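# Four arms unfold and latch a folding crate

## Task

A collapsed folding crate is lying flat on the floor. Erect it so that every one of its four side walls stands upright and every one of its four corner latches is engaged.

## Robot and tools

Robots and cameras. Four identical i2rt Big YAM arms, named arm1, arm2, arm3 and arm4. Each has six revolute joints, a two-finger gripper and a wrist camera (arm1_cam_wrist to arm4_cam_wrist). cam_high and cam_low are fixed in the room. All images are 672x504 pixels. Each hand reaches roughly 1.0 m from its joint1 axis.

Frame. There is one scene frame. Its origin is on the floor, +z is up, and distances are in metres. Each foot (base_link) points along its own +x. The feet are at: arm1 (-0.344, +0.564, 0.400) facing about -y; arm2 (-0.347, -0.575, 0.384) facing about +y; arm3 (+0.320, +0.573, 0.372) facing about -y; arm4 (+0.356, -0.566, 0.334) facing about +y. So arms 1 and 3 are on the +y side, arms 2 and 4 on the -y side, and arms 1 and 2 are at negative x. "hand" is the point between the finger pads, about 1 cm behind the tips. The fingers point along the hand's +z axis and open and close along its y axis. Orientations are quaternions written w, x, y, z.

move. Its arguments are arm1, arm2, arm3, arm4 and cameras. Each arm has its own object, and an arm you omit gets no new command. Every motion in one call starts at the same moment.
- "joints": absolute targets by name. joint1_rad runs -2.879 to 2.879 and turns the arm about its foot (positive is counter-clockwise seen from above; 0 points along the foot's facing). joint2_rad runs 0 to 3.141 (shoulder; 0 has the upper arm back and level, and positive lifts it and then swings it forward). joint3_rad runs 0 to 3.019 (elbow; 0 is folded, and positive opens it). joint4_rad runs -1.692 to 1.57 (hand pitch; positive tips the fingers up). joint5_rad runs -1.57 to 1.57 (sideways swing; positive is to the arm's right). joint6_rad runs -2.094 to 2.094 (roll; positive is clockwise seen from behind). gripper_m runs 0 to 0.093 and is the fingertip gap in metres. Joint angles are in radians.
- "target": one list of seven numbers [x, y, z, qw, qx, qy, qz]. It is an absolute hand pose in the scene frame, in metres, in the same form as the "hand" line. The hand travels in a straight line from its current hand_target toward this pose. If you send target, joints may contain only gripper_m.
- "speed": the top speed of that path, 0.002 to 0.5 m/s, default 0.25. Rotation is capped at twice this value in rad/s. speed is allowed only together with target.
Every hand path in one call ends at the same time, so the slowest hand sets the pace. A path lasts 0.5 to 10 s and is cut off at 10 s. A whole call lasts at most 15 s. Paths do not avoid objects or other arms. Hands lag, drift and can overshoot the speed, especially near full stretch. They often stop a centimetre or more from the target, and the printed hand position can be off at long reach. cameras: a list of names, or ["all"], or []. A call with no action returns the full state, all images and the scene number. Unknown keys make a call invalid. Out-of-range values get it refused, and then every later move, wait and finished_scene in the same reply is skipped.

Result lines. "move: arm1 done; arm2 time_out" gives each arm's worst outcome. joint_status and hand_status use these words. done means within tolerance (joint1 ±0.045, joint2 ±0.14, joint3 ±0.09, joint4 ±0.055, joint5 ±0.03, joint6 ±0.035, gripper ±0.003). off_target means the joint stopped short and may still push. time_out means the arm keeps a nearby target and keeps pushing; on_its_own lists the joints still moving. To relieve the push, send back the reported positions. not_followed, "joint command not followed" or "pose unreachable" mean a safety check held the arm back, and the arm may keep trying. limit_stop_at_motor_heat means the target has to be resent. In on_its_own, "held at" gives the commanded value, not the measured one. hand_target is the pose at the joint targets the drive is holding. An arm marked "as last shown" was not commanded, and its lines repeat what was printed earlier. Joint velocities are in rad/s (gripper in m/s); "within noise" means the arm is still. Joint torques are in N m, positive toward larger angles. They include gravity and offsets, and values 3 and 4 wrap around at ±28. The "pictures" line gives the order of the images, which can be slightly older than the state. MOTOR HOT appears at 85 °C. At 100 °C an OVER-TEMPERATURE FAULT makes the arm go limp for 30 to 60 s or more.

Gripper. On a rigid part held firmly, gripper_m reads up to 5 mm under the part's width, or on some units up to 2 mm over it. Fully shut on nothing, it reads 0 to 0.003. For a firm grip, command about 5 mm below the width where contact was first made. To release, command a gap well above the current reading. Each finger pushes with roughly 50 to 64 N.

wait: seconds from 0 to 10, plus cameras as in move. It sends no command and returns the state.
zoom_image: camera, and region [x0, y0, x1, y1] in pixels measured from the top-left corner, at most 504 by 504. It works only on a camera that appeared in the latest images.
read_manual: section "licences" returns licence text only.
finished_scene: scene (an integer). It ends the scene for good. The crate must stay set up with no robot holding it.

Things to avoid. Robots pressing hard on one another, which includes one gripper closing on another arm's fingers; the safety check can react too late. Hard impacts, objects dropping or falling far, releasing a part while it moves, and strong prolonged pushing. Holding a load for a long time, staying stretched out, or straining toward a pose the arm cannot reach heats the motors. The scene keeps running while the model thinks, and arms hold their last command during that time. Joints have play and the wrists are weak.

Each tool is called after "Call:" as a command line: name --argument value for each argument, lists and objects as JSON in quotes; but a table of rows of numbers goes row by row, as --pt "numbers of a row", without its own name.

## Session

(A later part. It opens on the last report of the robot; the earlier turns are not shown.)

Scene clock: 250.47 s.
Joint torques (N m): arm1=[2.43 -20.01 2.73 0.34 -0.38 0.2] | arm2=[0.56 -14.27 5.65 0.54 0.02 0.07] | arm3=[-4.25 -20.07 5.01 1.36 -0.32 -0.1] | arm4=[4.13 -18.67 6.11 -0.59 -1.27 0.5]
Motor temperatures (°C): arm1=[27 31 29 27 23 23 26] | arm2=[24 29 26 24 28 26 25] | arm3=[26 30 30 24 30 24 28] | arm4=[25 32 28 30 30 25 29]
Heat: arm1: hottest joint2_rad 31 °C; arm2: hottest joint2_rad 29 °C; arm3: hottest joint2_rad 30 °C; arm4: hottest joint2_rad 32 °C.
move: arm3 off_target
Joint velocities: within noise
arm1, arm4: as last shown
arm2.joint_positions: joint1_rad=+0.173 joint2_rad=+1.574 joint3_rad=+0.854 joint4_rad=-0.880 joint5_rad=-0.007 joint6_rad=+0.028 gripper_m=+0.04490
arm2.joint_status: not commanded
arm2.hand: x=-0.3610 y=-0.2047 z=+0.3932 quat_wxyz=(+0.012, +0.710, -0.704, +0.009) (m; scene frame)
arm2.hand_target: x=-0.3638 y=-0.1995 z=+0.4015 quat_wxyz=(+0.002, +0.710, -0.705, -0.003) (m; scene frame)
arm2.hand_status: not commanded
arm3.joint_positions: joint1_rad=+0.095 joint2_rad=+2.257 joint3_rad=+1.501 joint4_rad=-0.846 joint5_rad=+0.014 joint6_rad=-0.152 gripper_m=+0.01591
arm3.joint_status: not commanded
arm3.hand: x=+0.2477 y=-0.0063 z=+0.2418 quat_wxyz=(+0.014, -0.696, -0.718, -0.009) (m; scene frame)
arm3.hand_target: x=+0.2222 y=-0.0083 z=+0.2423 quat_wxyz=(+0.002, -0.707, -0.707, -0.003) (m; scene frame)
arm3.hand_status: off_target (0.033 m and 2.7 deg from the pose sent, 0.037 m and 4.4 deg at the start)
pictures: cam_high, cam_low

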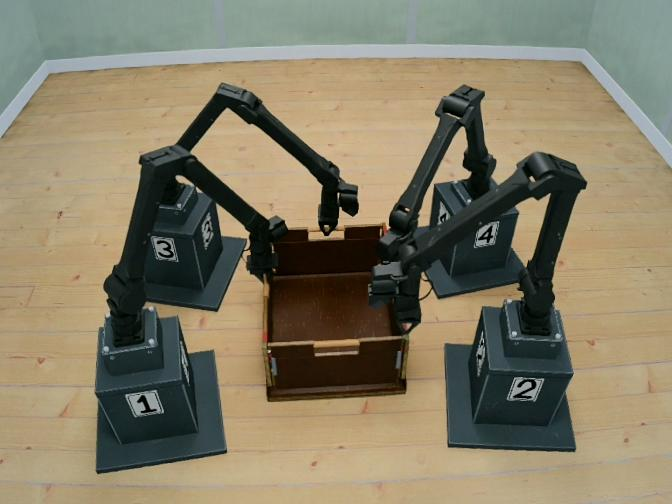

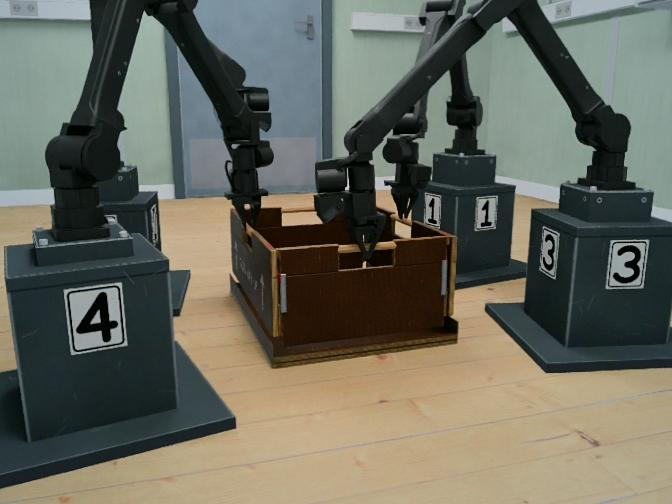

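Call:
move --arm3 '{"target":[0.249,-0.008,0.245,0,0.7071,0.7071,0],"speed":0.06}'

Call:
move --arm3 '{"joints":{"gripper_m":0.045}}'

Call:
move --arm1 '{"target":[-0.026,0.185,0.254,0,0,1,0],"speed":0.05}' --arm4 '{"target":[-0.03,-0.19,0.257,0,1,0,0],"speed":0.05}' --cameras '["cam_low","cam_high"]'

Call:
zoom_image --camera "cam_low" --region '[240, 220, 320, 300]'

Call:
zoom_image --camera "cam_low" --region '[400, 220, 480, 300]'

Call:
zoom_image --camera "cam_high" --region '[255, 320, 325, 410]'

Call:
zoom_image --camera "cam_high" --region '[360, 310, 430, 400]'

Scene clock: 255.43 s.
Joint torques (N m): arm1=[2.2 -20.54 2.7 0.17 -0.38 0.24] | arm2=[0.56 -14.27 5.67 0.55 0.01 0.07] | arm3=[-0.62 -20.6 4.03 1.14 -0.3 0.27] | arm4=[4.13 -18.67 6.12 -0.59 -1.27 0.5]
Motor temperatures (°C): arm1=[27 31 29 27 23 23 26] | arm2=[24 29 26 24 28 26 25] | arm3=[26 30 30 24 29 24 28] | arm4=[25 32 28 30 30 25 29]
Heat: arm1: hottest joint2_rad 31 °C; arm2: hottest joint2_rad 29 °C; arm3: hottest joint2_rad 30 °C; arm4: hottest joint2_rad 32 °C.
move: arm3 off_target
Joint velocities: within noise
arm1.joint_positions: joint1_rad=+0.540 joint2_rad=+2.087 joint3_rad=+1.074 joint4_rad=-0.537 joint5_rad=+0.004 joint6_rad=-0.833 gripper_m=+0.01210
arm1.joint_status: not commanded
arm1.hand: x=-0.0306 y=+0.2072 z=+0.2547 quat_wxyz=(-0.003, -0.006, -1.000, +0.012) (m; scene frame)
arm1.hand_target: x=-0.0265 y=+0.2273 z=+0.2538 quat_wxyz=(+0.000, +0.000, -1.000, +0.001) (m; scene frame)
arm1.hand_status: not commanded
arm2, arm4: as last shown
arm3.joint_positions: joint1_rad=+0.095 joint2_rad=+2.252 joint3_rad=+1.492 joint4_rad=-0.831 joint5_rad=+0.014 joint6_rad=-0.151 gripper_m=+0.01591
arm3.joint_status: not commanded
arm3.hand: x=+0.2477 y=-0.0066 z=+0.2417 quat_wxyz=(+0.011, -0.696, -0.718, -0.005) (m; scene frame)
arm3.hand_target: x=+0.2485 y=-0.0083 z=+0.2451 quat_wxyz=(+0.000, -0.704, -0.710, +0.000) (m; scene frame)
arm3.hand_status: off_target (0.004 m and 2.2 deg from the pose sent, 0.004 m and 2.7 deg at the start)
pictures: none

Scene clock: 256.07 s.
Joint torques (N m): arm1=[2.61 -19.6 2.82 0.4 -0.37 0.21] | arm2=[0.5 -14.27 5.67 0.54 0.02 0.06] | arm3=[-0.62 -20.19 4.08 0.77 0.01 0.17] | arm4=[4.13 -18.67 6.12 -0.59 -1.27 0.5]
Motor temperatures (°C): arm1=[27 31 29 27 23 23 26] | arm2=[24 29 26 24 28 26 25] | arm3=[26 30 30 24 29 24 28] | arm4=[25 32 28 30 30 25 29]
Heat: arm1: hottest joint2_rad 31 °C; arm2: hottest joint2_rad 29 °C; arm3: hottest joint2_rad 30 °C; arm4: hottest joint2_rad 32 °C.
move: arm3 done
Joint velocities: within noise
arm1, arm2, arm4: as last shown
arm3.joint_positions: joint1_rad=+0.088 joint2_rad=+2.252 joint3_rad=+1.489 joint4_rad=-0.822 joint5_rad=+0.006 joint6_rad=-0.132 gripper_m=+0.04484
arm3.joint_status: all done
arm3.hand: x=+0.2445 y=-0.0069 z=+0.2408 quat_wxyz=(+0.006, -0.706, -0.709, -0.005) (m; scene frame)
arm3.hand_target: x=+0.2443 y=-0.0070 z=+0.2449 quat_wxyz=(+0.001, -0.710, -0.705, -0.001) (m; scene frame)
arm3.hand_status: not commanded
pictures: none

Scene clock: 257.50 s.
Joint torques (N m): arm1=[-1.08 -18.26 7.39 0.13 -0.03 -0.07] | arm2=[0.56 -14.27 5.65 0.55 0.01 0.06] | arm3=[-0.62 -20.19 4.16 0.81 0.01 0.18] | arm4=[0.73 -16.15 11.32 -0.83 -0.79 -0.05]
Motor temperatures (°C): arm1=[27 31 29 27 23 23 26] | arm2=[24 29 26 24 28 26 25] | arm3=[26 30 30 24 29 24 28] | arm4=[25 32 28 30 30 25 29]
Heat: arm1: hottest joint2_rad 31 °C; arm2: hottest joint2_rad 29 °C; arm3: hottest joint2_rad 30 °C; arm4: hottest joint2_rad 32 °C.
move: arm1 off_target; arm4 off_target
Joint velocities: within noise
arm1.joint_positions: joint1_rad=+0.533 joint2_rad=+2.105 joint3_rad=+1.115 joint4_rad=-0.603 joint5_rad=-0.006 joint6_rad=-0.847 gripper_m=+0.01210
arm1.joint_status: not commanded
arm1.hand: x=-0.0307 y=+0.2042 z=+0.2549 quat_wxyz=(+0.008, -0.003, -1.000, -0.007) (m; scene frame)
arm1.hand_target: x=-0.0244 y=+0.1905 z=+0.2539 quat_wxyz=(+0.003, +0.000, -1.000, -0.004) (m; scene frame)
arm1.hand_status: off_target (0.020 m and 1.3 deg from the pose sent, 0.023 m and 1.6 deg at the start)
arm2: as last shown
arm3.joint_positions: joint1_rad=+0.086 joint2_rad=+2.252 joint3_rad=+1.489 joint4_rad=-0.822 joint5_rad=+0.006 joint6_rad=-0.131 gripper_m=+0.04491
arm3.joint_status: not commanded
arm3.hand: x=+0.2436 y=-0.0068 z=+0.2408 quat_wxyz=(+0.006, -0.707, -0.708, -0.005) (m; scene frame)
arm3.hand_target: x=+0.2434 y=-0.0069 z=+0.2449 quat_wxyz=(+0.001, -0.711, -0.704, -0.001) (m; scene frame)
arm3.hand_status: not commanded
arm4.joint_positions: joint1_rad=+0.614 joint2_rad=+2.036 joint3_rad=+1.254 joint4_rad=-0.808 joint5_rad=+0.019 joint6_rad=-0.760 gripper_m=+0.01618
arm4.joint_status: not commanded
arm4.hand: x=-0.0214 y=-0.2103 z=+0.2559 quat_wxyz=(+0.000, +1.000, +0.006, +0.013) (m; scene frame)
arm4.hand_target: x=-0.0315 y=-0.1960 z=+0.2569 quat_wxyz=(+0.003, +1.000, +0.005, +0.003) (m; scene frame)
arm4.hand_status: off_target (0.022 m and 1.7 deg from the pose sent, 0.023 m and 2.4 deg at the start)
pictures: cam_high, cam_low

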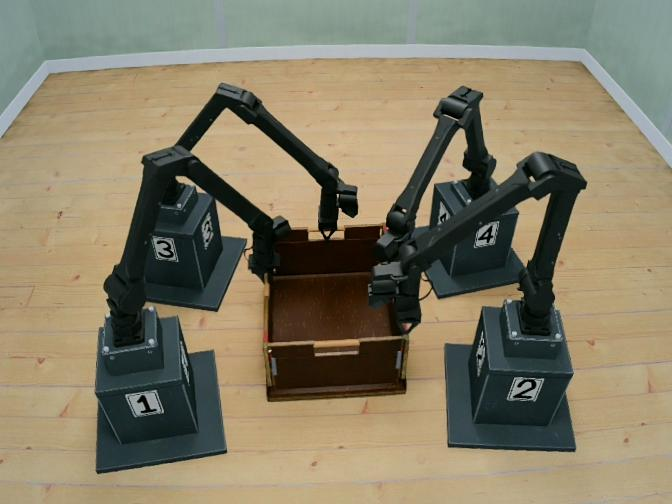

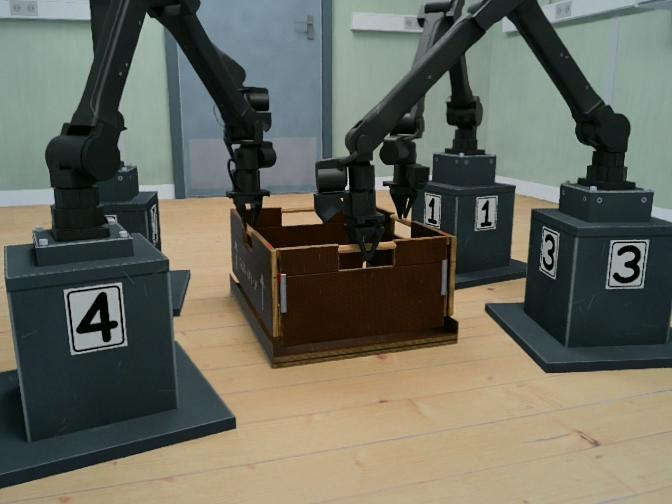

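Scaled by 6.300 from the camera's 672x504 image, which has a finer 960x720 frame.

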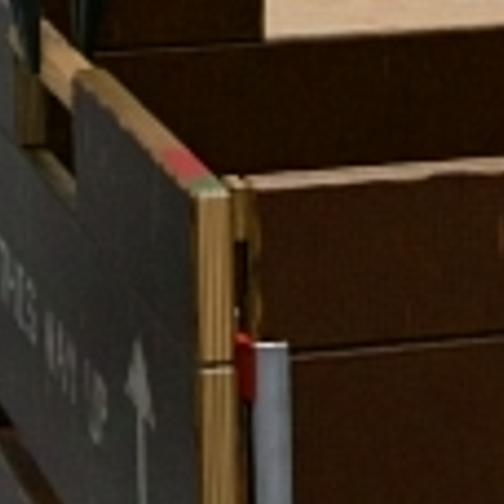

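Scaled by 6.300 from the camera's 672x504 image, which has a finer 960x720 frame.

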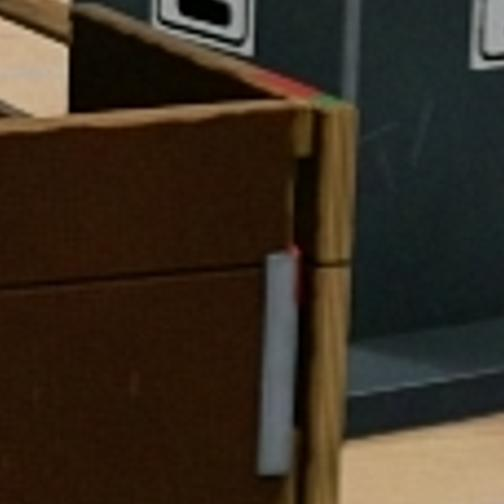

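Scaled by 5.600 from the camera's 672x504 image, which has a finer 960x720 frame.

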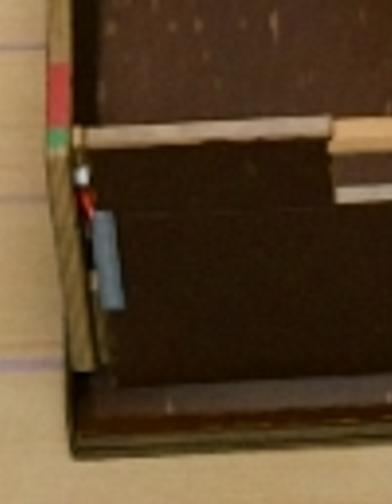

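Scaled by 5.600 from the camera's 672x504 image, which has a finer 960x720 frame.

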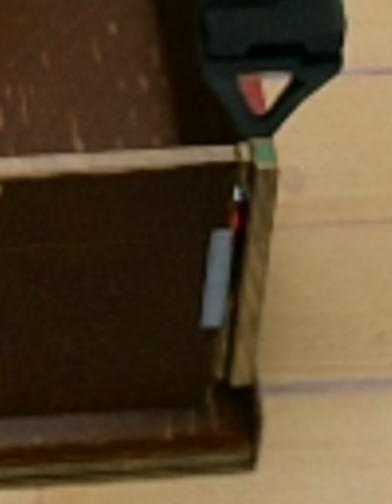

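Call:
move --arm1 '{"target":[-0.026,0.15,0.254,0,0,1,0],"speed":0.05}' --arm4 '{"target":[-0.03,-0.155,0.257,0,1,0,0],"speed":0.05}' --cameras '["cam_low","cam_high"]'

Call:
zoom_image --camera "cam_low" --region '[240, 220, 320, 300]'

Call:
zoom_image --camera "cam_low" --region '[400, 220, 480, 300]'

Call:
zoom_image --camera "cam_high" --region '[255, 320, 325, 410]'

Call:
zoom_image --camera "cam_high" --region '[360, 310, 430, 400]'

Scene clock: 260.67 s.
Joint torques (N m): arm1=[-3.96 -17.32 10.09 1.78 0.82 -0.19] | arm2=[0.62 -14.27 5.65 0.55 0.01 0.07] | arm3=[-0.73 -20.13 4.21 0.76 -0.01 0.16] | arm4=[-2.2 -15.56 14.04 0.8 0.25 -0.18]
Motor temperatures (°C): arm1=[27 31 29 27 23 23 26] | arm2=[24 28 26 24 28 26 25] | arm3=[26 30 29 24 29 24 28] | arm4=[25 32 28 30 30 25 29]
Heat: arm1: hottest joint2_rad 31 °C; arm2: hottest joint2_rad 28 °C; arm3: hottest joint2_rad 30 °C; arm4: hottest joint2_rad 32 °C.
move: arm1 off_target; arm4 off_target
Joint velocities: within noise
arm1.joint_positions: joint1_rad=+0.521 joint2_rad=+2.126 joint3_rad=+1.161 joint4_rad=-0.677 joint5_rad=-0.033 joint6_rad=-0.883 gripper_m=+0.01196
arm1.joint_status: not commanded
arm1.hand: x=-0.0303 y=+0.2021 z=+0.2554 quat_wxyz=(+0.013, +0.008, -0.999, -0.035) (m; scene frame)
arm1.hand_target: x=-0.0266 y=+0.1538 z=+0.2566 quat_wxyz=(-0.003, +0.000, -1.000, -0.002) (m; scene frame)
arm1.hand_status: off_target (0.052 m and 4.4 deg from the pose sent, 0.054 m and 1.3 deg at the start)
arm2, arm3: as last shown
arm4.joint_positions: joint1_rad=+0.597 joint2_rad=+2.065 joint3_rad=+1.303 joint4_rad=-0.881 joint5_rad=-0.018 joint6_rad=-0.783 gripper_m=+0.01620
arm4.joint_status: not commanded
arm4.hand: x=-0.0207 y=-0.2077 z=+0.2551 quat_wxyz=(+0.031, +0.999, +0.008, +0.019) (m; scene frame)
arm4.hand_target: x=-0.0277 y=-0.1587 z=+0.2585 quat_wxyz=(+0.003, +1.000, -0.005, -0.002) (m; scene frame)
arm4.hand_status: off_target (0.054 m and 4.3 deg from the pose sent, 0.056 m and 1.7 deg at the start)
pictures: cam_high, cam_low

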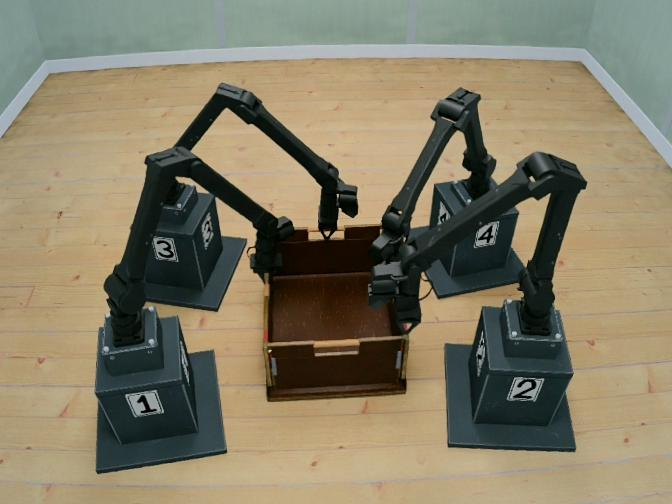

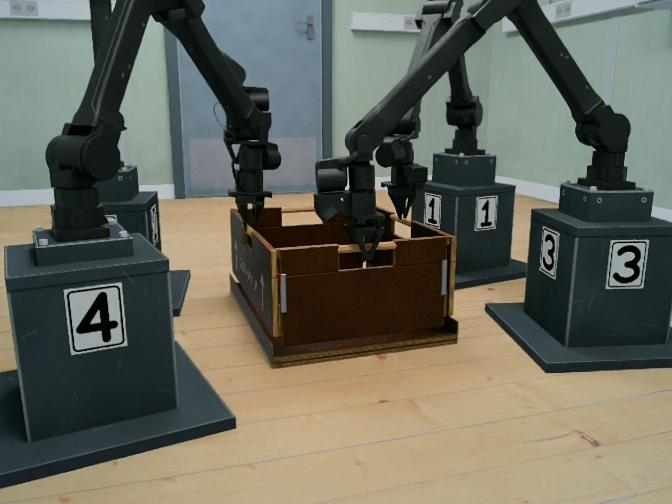

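Scaled by 6.300 from the camera's 672x504 image, which has a finer 960x720 frame.

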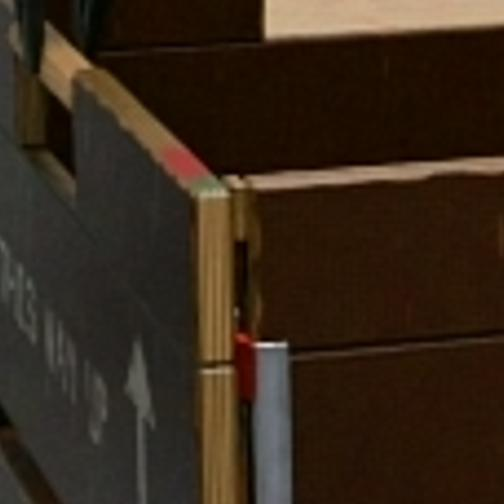

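Scaled by 6.300 from the camera's 672x504 image, which has a finer 960x720 frame.

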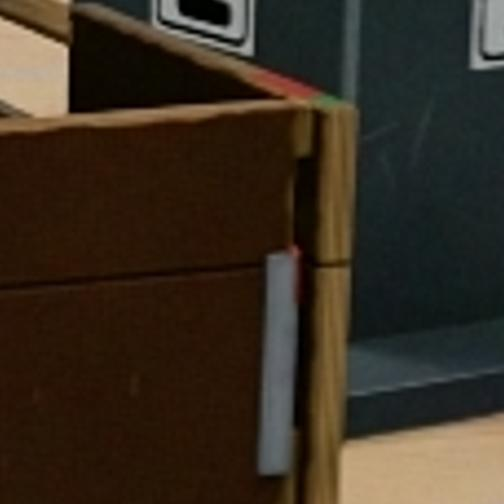

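Scaled by 5.600 from the camera's 672x504 image, which has a finer 960x720 frame.

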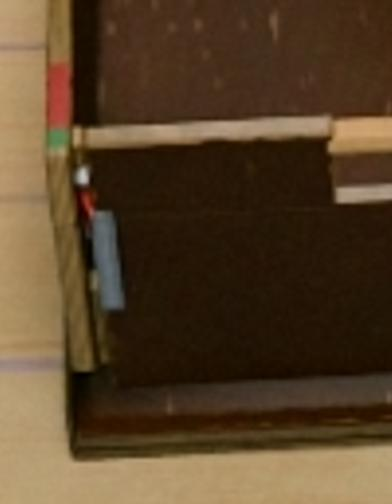

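Scaled by 5.600 from the camera's 672x504 image, which has a finer 960x720 frame.

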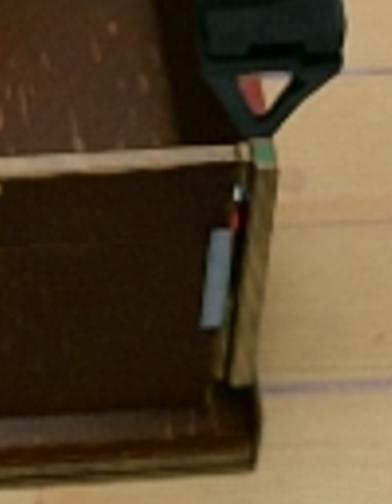

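Call:
move --arm1 '{"target":[-0.026,0.208,0.254,0,0,1,0],"speed":0.05}' --arm4 '{"target":[-0.028,-0.213,0.255,0,1,0,0],"speed":0.05}'

Call:
move --arm1 '{"joints":{"gripper_m":0.07}}' --arm4 '{"joints":{"gripper_m":0.07}}' --arm3 '{"joints":{"gripper_m":0.07}}' --cameras '["cam_low","cam_high","arm1_cam_wrist","arm3_cam_wrist","arm4_cam_wrist"]'

Scene clock: 264.60 s.
Joint torques (N m): arm1=[0.91 -19.49 4.12 1.28 0.17 0.12] | arm2=[0.56 -14.27 5.67 0.55 0.01 0.07] | arm3=[-0.73 -20.54 4.18 0.94 -0.05 0.14] | arm4=[2.37 -18.43 6.67 0.7 -0.11 0.29]
Motor temperatures (°C): arm1=[27 31 29 27 23 23 26] | arm2=[24 28 26 24 28 26 25] | arm3=[26 30 29 24 28 24 28] | arm4=[25 32 29 30 30 25 29]
Heat: arm1: hottest joint2_rad 31 °C; arm2: hottest joint2_rad 28 °C; arm3: hottest joint2_rad 30 °C; arm4: hottest joint2_rad 32 °C.
move: arm1 done; arm4 done
Joint velocities: within noise
arm1.joint_positions: joint1_rad=+0.534 joint2_rad=+2.100 joint3_rad=+1.106 joint4_rad=-0.586 joint5_rad=-0.004 joint6_rad=-0.853 gripper_m=+0.01195
arm1.joint_status: not commanded
arm1.hand: x=-0.0302 y=+0.2044 z=+0.2550 quat_wxyz=(+0.004, +0.000, -1.000, -0.002) (m; scene frame)
arm1.hand_target: x=-0.0267 y=+0.2068 z=+0.2541 quat_wxyz=(+0.002, +0.000, -1.000, +0.003) (m; scene frame)
arm1.hand_status: done (0.006 m and 0.6 deg from the pose sent, 0.007 m and 4.4 deg at the start)
arm2, arm3: as last shown
arm4.joint_positions: joint1_rad=+0.609 joint2_rad=+2.038 joint3_rad=+1.254 joint4_rad=-0.805 joint5_rad=+0.007 joint6_rad=-0.769 gripper_m=+0.01621
arm4.joint_status: not commanded
arm4.hand: x=-0.0216 y=-0.2098 z=+0.2551 quat_wxyz=(+0.004, +1.000, +0.008, +0.009) (m; scene frame)
arm4.hand_target: x=-0.0267 y=-0.2106 z=+0.2554 quat_wxyz=(-0.003, +1.000, +0.003, +0.002) (m; scene frame)
arm4.hand_status: done (0.007 m and 1.4 deg from the pose sent, 0.009 m and 4.3 deg at the start)
pictures: none

Scene clock: 265.33 s.
Joint torques (N m): arm1=[0.97 -19.66 4.1 1.02 0.18 0.2] | arm2=[0.56 -14.27 5.68 0.54 0.02 0.07] | arm3=[-0.62 -20.42 4.23 0.91 0 0.15] | arm4=[2.61 -18.55 6.71 0.34 -0.11 0.29]
Motor temperatures (°C): arm1=[27 31 29 27 23 23 26] | arm2=[24 28 26 24 28 26 25] | arm3=[26 30 29 24 28 24 28] | arm4=[25 32 29 30 30 25 29]
Heat: arm1: hottest joint2_rad 31 °C; arm2: hottest joint2_rad 28 °C; arm3: hottest joint2_rad 30 °C; arm4: hottest joint2_rad 32 °C.
move: arm1 done; arm3 done; arm4 done
Joint velocities: within noise
arm1.joint_positions: joint1_rad=+0.534 joint2_rad=+2.100 joint3_rad=+1.106 joint4_rad=-0.580 joint5_rad=-0.001 joint6_rad=-0.854 gripper_m=+0.06987
arm1.joint_status: all done
arm1.hand: x=-0.0296 y=+0.2029 z=+0.2550 quat_wxyz=(+0.004, +0.001, -1.000, +0.001) (m; scene frame)
arm1.hand_target: x=-0.0267 y=+0.2062 z=+0.2543 quat_wxyz=(+0.003, +0.001, -1.000, +0.004) (m; scene frame)
arm1.hand_status: not commanded
arm2: as last shown
arm3.joint_positions: joint1_rad=+0.086 joint2_rad=+2.252 joint3_rad=+1.489 joint4_rad=-0.822 joint5_rad=+0.006 joint6_rad=-0.131 gripper_m=+0.06986
arm3.joint_status: all done
arm3.hand: x=+0.2436 y=-0.0068 z=+0.2408 quat_wxyz=(+0.006, -0.707, -0.708, -0.005) (m; scene frame)
arm3.hand_target: x=+0.2434 y=-0.0069 z=+0.2449 quat_wxyz=(+0.001, -0.710, -0.704, -0.001) (m; scene frame)
arm3.hand_status: not commanded
arm4.joint_positions: joint1_rad=+0.606 joint2_rad=+2.038 joint3_rad=+1.254 joint4_rad=-0.795 joint5_rad=+0.007 joint6_rad=-0.769 gripper_m=+0.06988
arm4.joint_status: all done
arm4.hand: x=-0.0224 y=-0.2068 z=+0.2551 quat_wxyz=(+0.000, +1.000, +0.006, +0.005) (m; scene frame)
arm4.hand_target: x=-0.0255 y=-0.2095 z=+0.2553 quat_wxyz=(-0.003, +1.000, +0.001, +0.002) (m; scene frame)
arm4.hand_status: not commanded
pictures: arm1_cam_wrist, arm3_cam_wrist, arm4_cam_wrist, cam_high, cam_low

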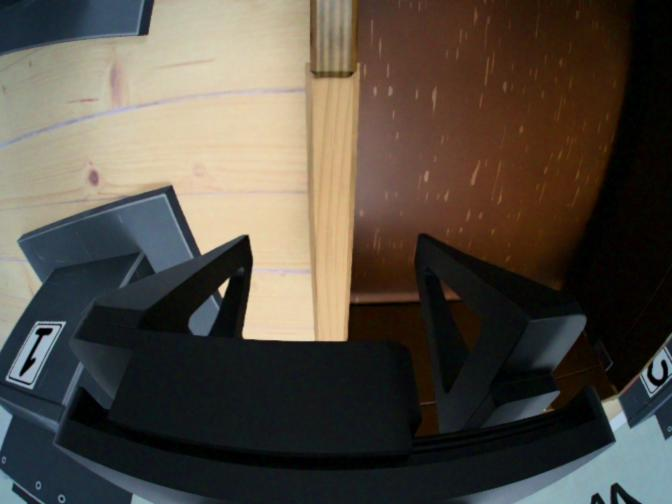

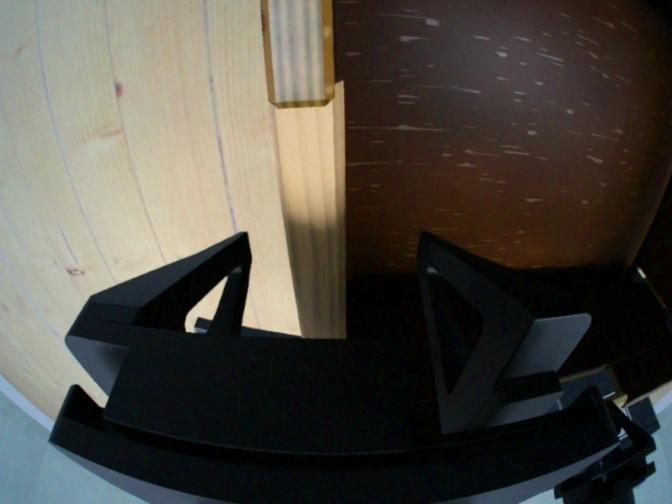

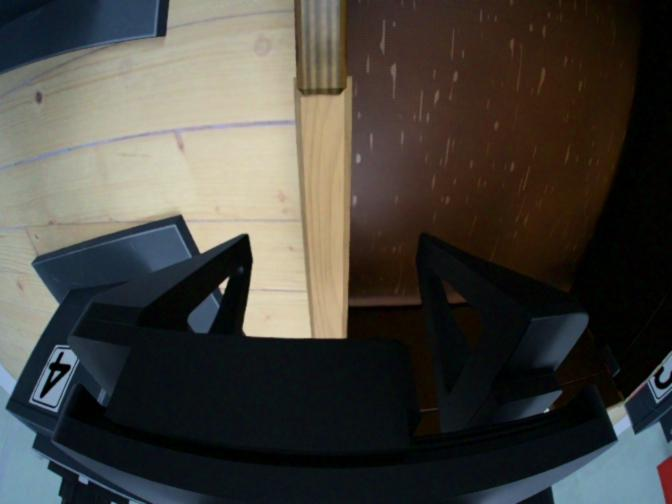

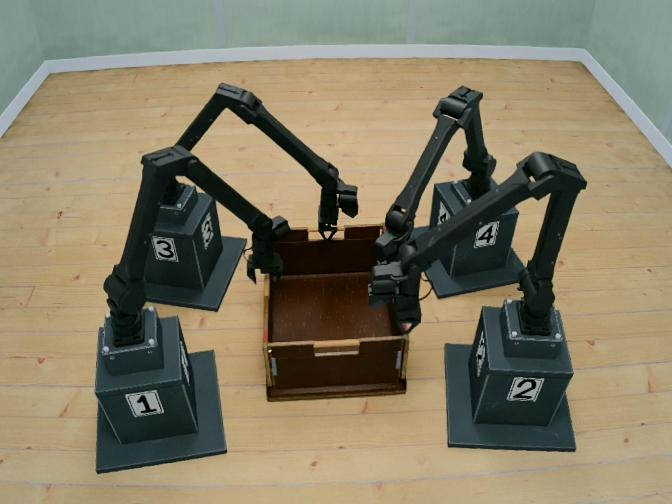

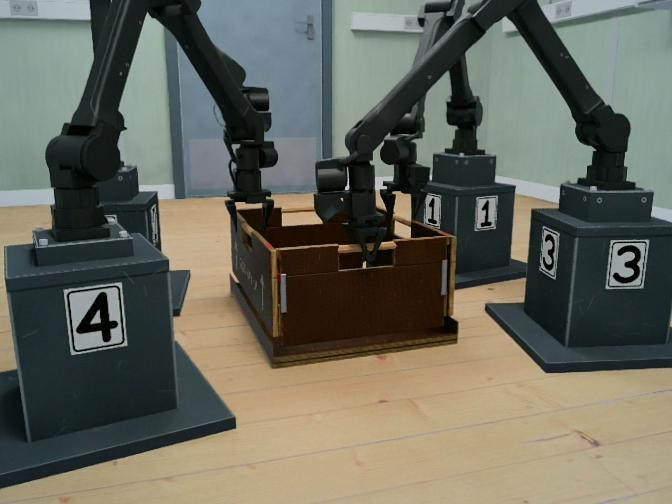

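Call:
move --arm1 '{"target":[-0.03,0.21,0.38,0,0,1,0],"speed":0.12}' --arm3 '{"target":[0.243,-0.005,0.38,0,0.7071,0.7071,0],"speed":0.12}' --arm4 '{"target":[-0.022,-0.21,0.38,0,1,0,0],"speed":0.12}' --cameras '["all"]'

Call:
zoom_image --camera "arm1_cam_wrist" --region '[430, 150, 672, 420]'

Call:
zoom_image --camera "arm4_cam_wrist" --region '[430, 150, 672, 420]'

Call:
zoom_image --camera "arm3_cam_wrist" --region '[430, 150, 672, 420]'

Scene clock: 269.27 s.
Joint torques (N m): arm1=[0.03 -18.67 7.77 0.25 -0.02 0.14] | arm2=[0.56 -14.27 5.67 0.51 0.02 0.06] | arm3=[-0.62 -18.55 8.83 -0.16 -0.01 0.08] | arm4=[1.9 -16.67 12.11 -0.57 -0.22 0.24]
Motor temperatures (°C): arm1=[27 31 29 27 23 23 26] | arm2=[24 28 26 24 28 26 25] | arm3=[26 30 30 24 28 24 27] | arm4=[25 32 29 30 29 25 29]
Heat: arm1: hottest joint2_rad 31 °C; arm2: hottest joint2_rad 28 °C; arm3: hottest joint2_rad 30 °C; arm4: hottest joint2_rad 32 °C.
move: arm1 off_target; arm3 off_target; arm4 off_target
Joint velocities: within noise
arm1.joint_positions: joint1_rad=+0.534 joint2_rad=+1.843 joint3_rad=+1.097 joint4_rad=-0.847 joint5_rad=-0.007 joint6_rad=-0.854 gripper_m=+0.06996
arm1.joint_status: not commanded
arm1.hand: x=-0.0380 y=+0.2155 z=+0.3702 quat_wxyz=(+0.007, +0.001, -1.000, -0.008) (m; scene frame)
arm1.hand_target: x=-0.0296 y=+0.2098 z=+0.3791 quat_wxyz=(+0.000, +0.000, -1.000, -0.001) (m; scene frame)
arm1.hand_status: off_target (0.014 m and 1.2 deg from the pose sent, 0.125 m and 0.5 deg at the start)
arm2: as last shown
arm3.joint_positions: joint1_rad=+0.086 joint2_rad=+2.035 joint3_rad=+1.489 joint4_rad=-1.055 joint5_rad=+0.006 joint6_rad=-0.131 gripper_m=+0.06987
arm3.joint_status: not commanded
arm3.hand: x=+0.2451 y=+0.0075 z=+0.3638 quat_wxyz=(+0.011, -0.707, -0.708, -0.011) (m; scene frame)
arm3.hand_target: x=+0.2428 y=-0.0060 z=+0.3798 quat_wxyz=(+0.000, -0.707, -0.707, +0.000) (m; scene frame)
arm3.hand_status: off_target (0.021 m and 1.8 deg from the pose sent, 0.139 m and 0.9 deg at the start)
arm4.joint_positions: joint1_rad=+0.602 joint2_rad=+1.831 joint3_rad=+1.287 joint4_rad=-1.054 joint5_rad=+0.002 joint6_rad=-0.769 gripper_m=+0.06996
arm4.joint_status: not commanded
arm4.hand: x=-0.0090 y=-0.2174 z=+0.3679 quat_wxyz=(+0.009, +1.000, +0.004, +0.010) (m; scene frame)
arm4.hand_target: x=-0.0210 y=-0.2076 z=+0.3800 quat_wxyz=(-0.001, +1.000, -0.002, -0.001) (m; scene frame)
arm4.hand_status: off_target (0.019 m and 1.6 deg from the pose sent, 0.125 m and 0.9 deg at the start)
pictures: arm1_cam_wrist, arm2_cam_wrist, arm3_cam_wrist, arm4_cam_wrist, cam_high, cam_low

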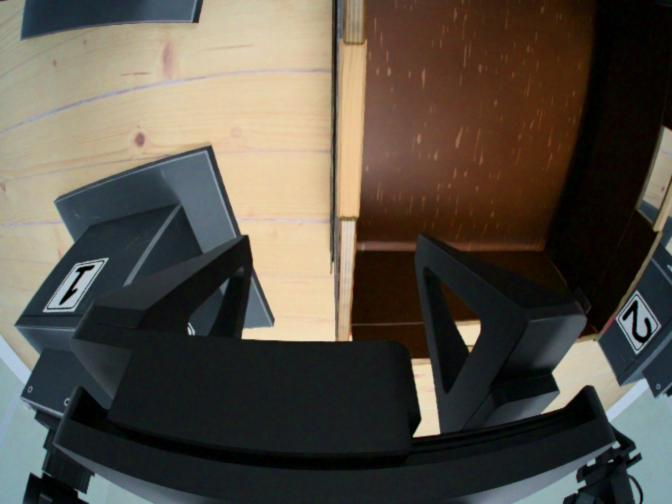

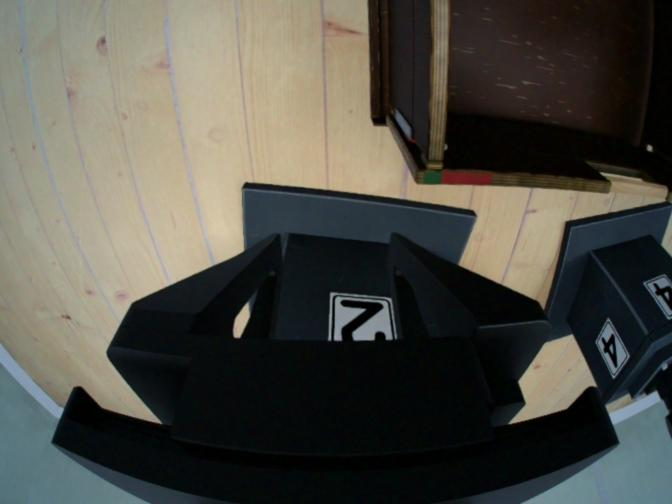

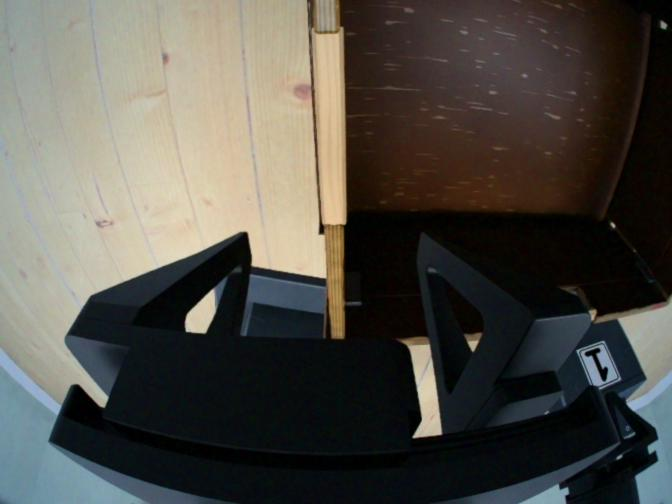

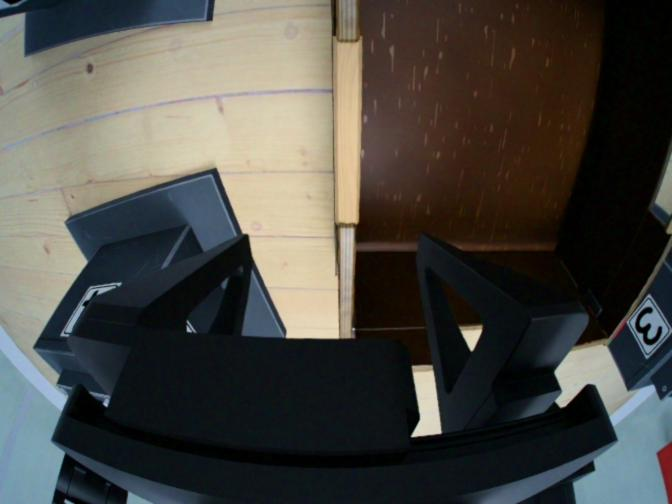

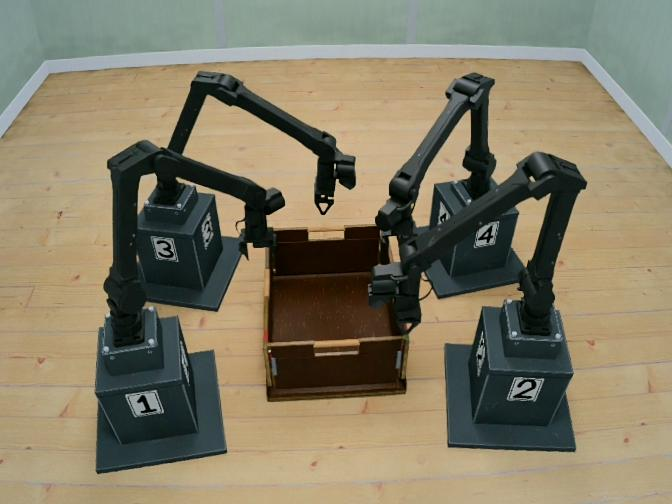

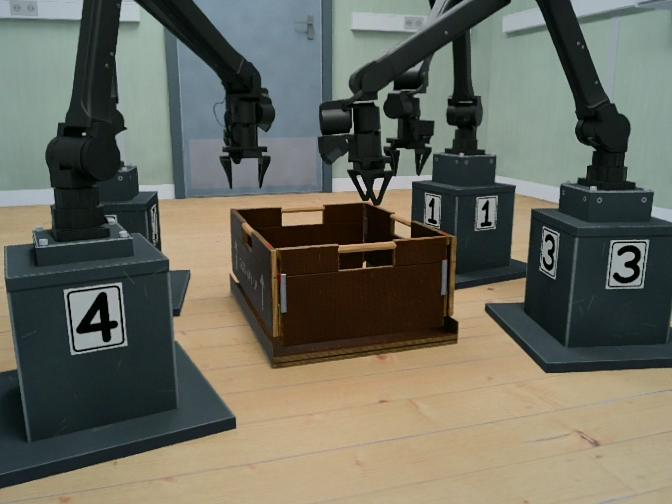

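Scaled by 1.867 from the camera's 672x504 image, which has a finer 960x720 frame.

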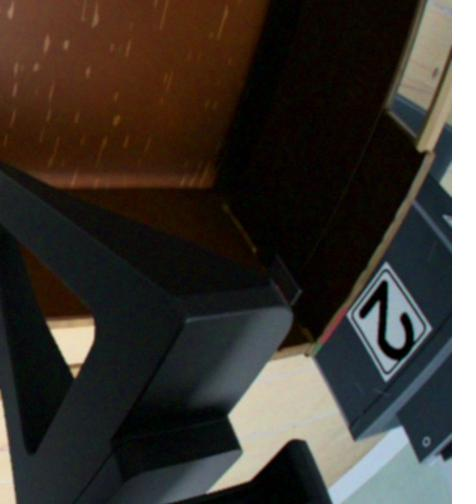

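Scaled by 1.867 from the camera's 672x504 image, which has a finer 960x720 frame.

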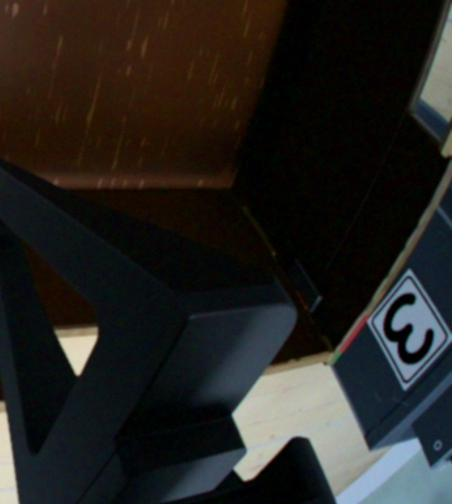

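Scaled by 1.867 from the camera's 672x504 image, which has a finer 960x720 frame.

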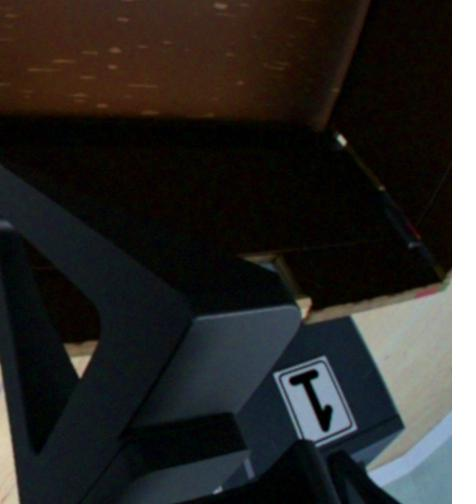

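Call:
zoom_image --camera "arm2_cam_wrist" --region '[350, 60, 510, 200]'

Call:
zoom_image --camera "cam_low" --region '[340, 190, 470, 340]'

Call:
zoom_image --camera "cam_high" --region '[240, 210, 440, 420]'

Scaled by 3.150 from the camera's 672x504 image, which has a finer 960x720 frame.

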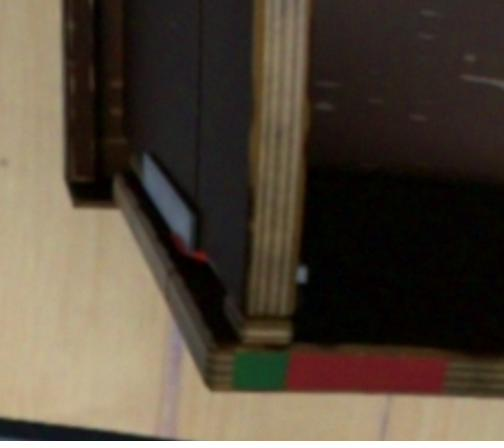

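Scaled by 3.360 from the camera's 672x504 image, which has a finer 960x720 frame.

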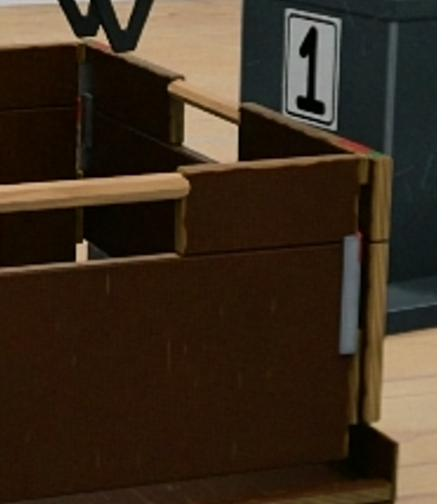

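Scaled by 2.400 from the camera's 672x504 image, which has a finer 960x720 frame.

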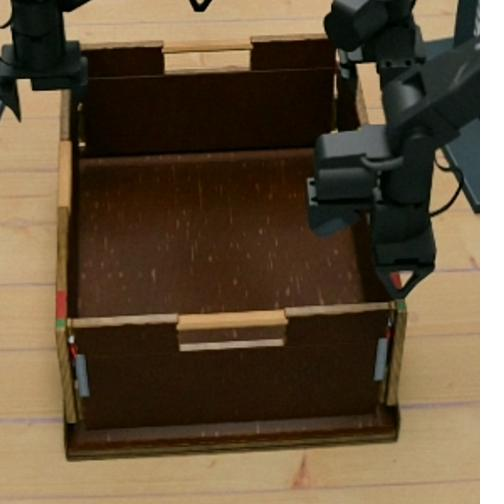

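Call:
finished_scene --scene 1

The scene is finished: the task was done.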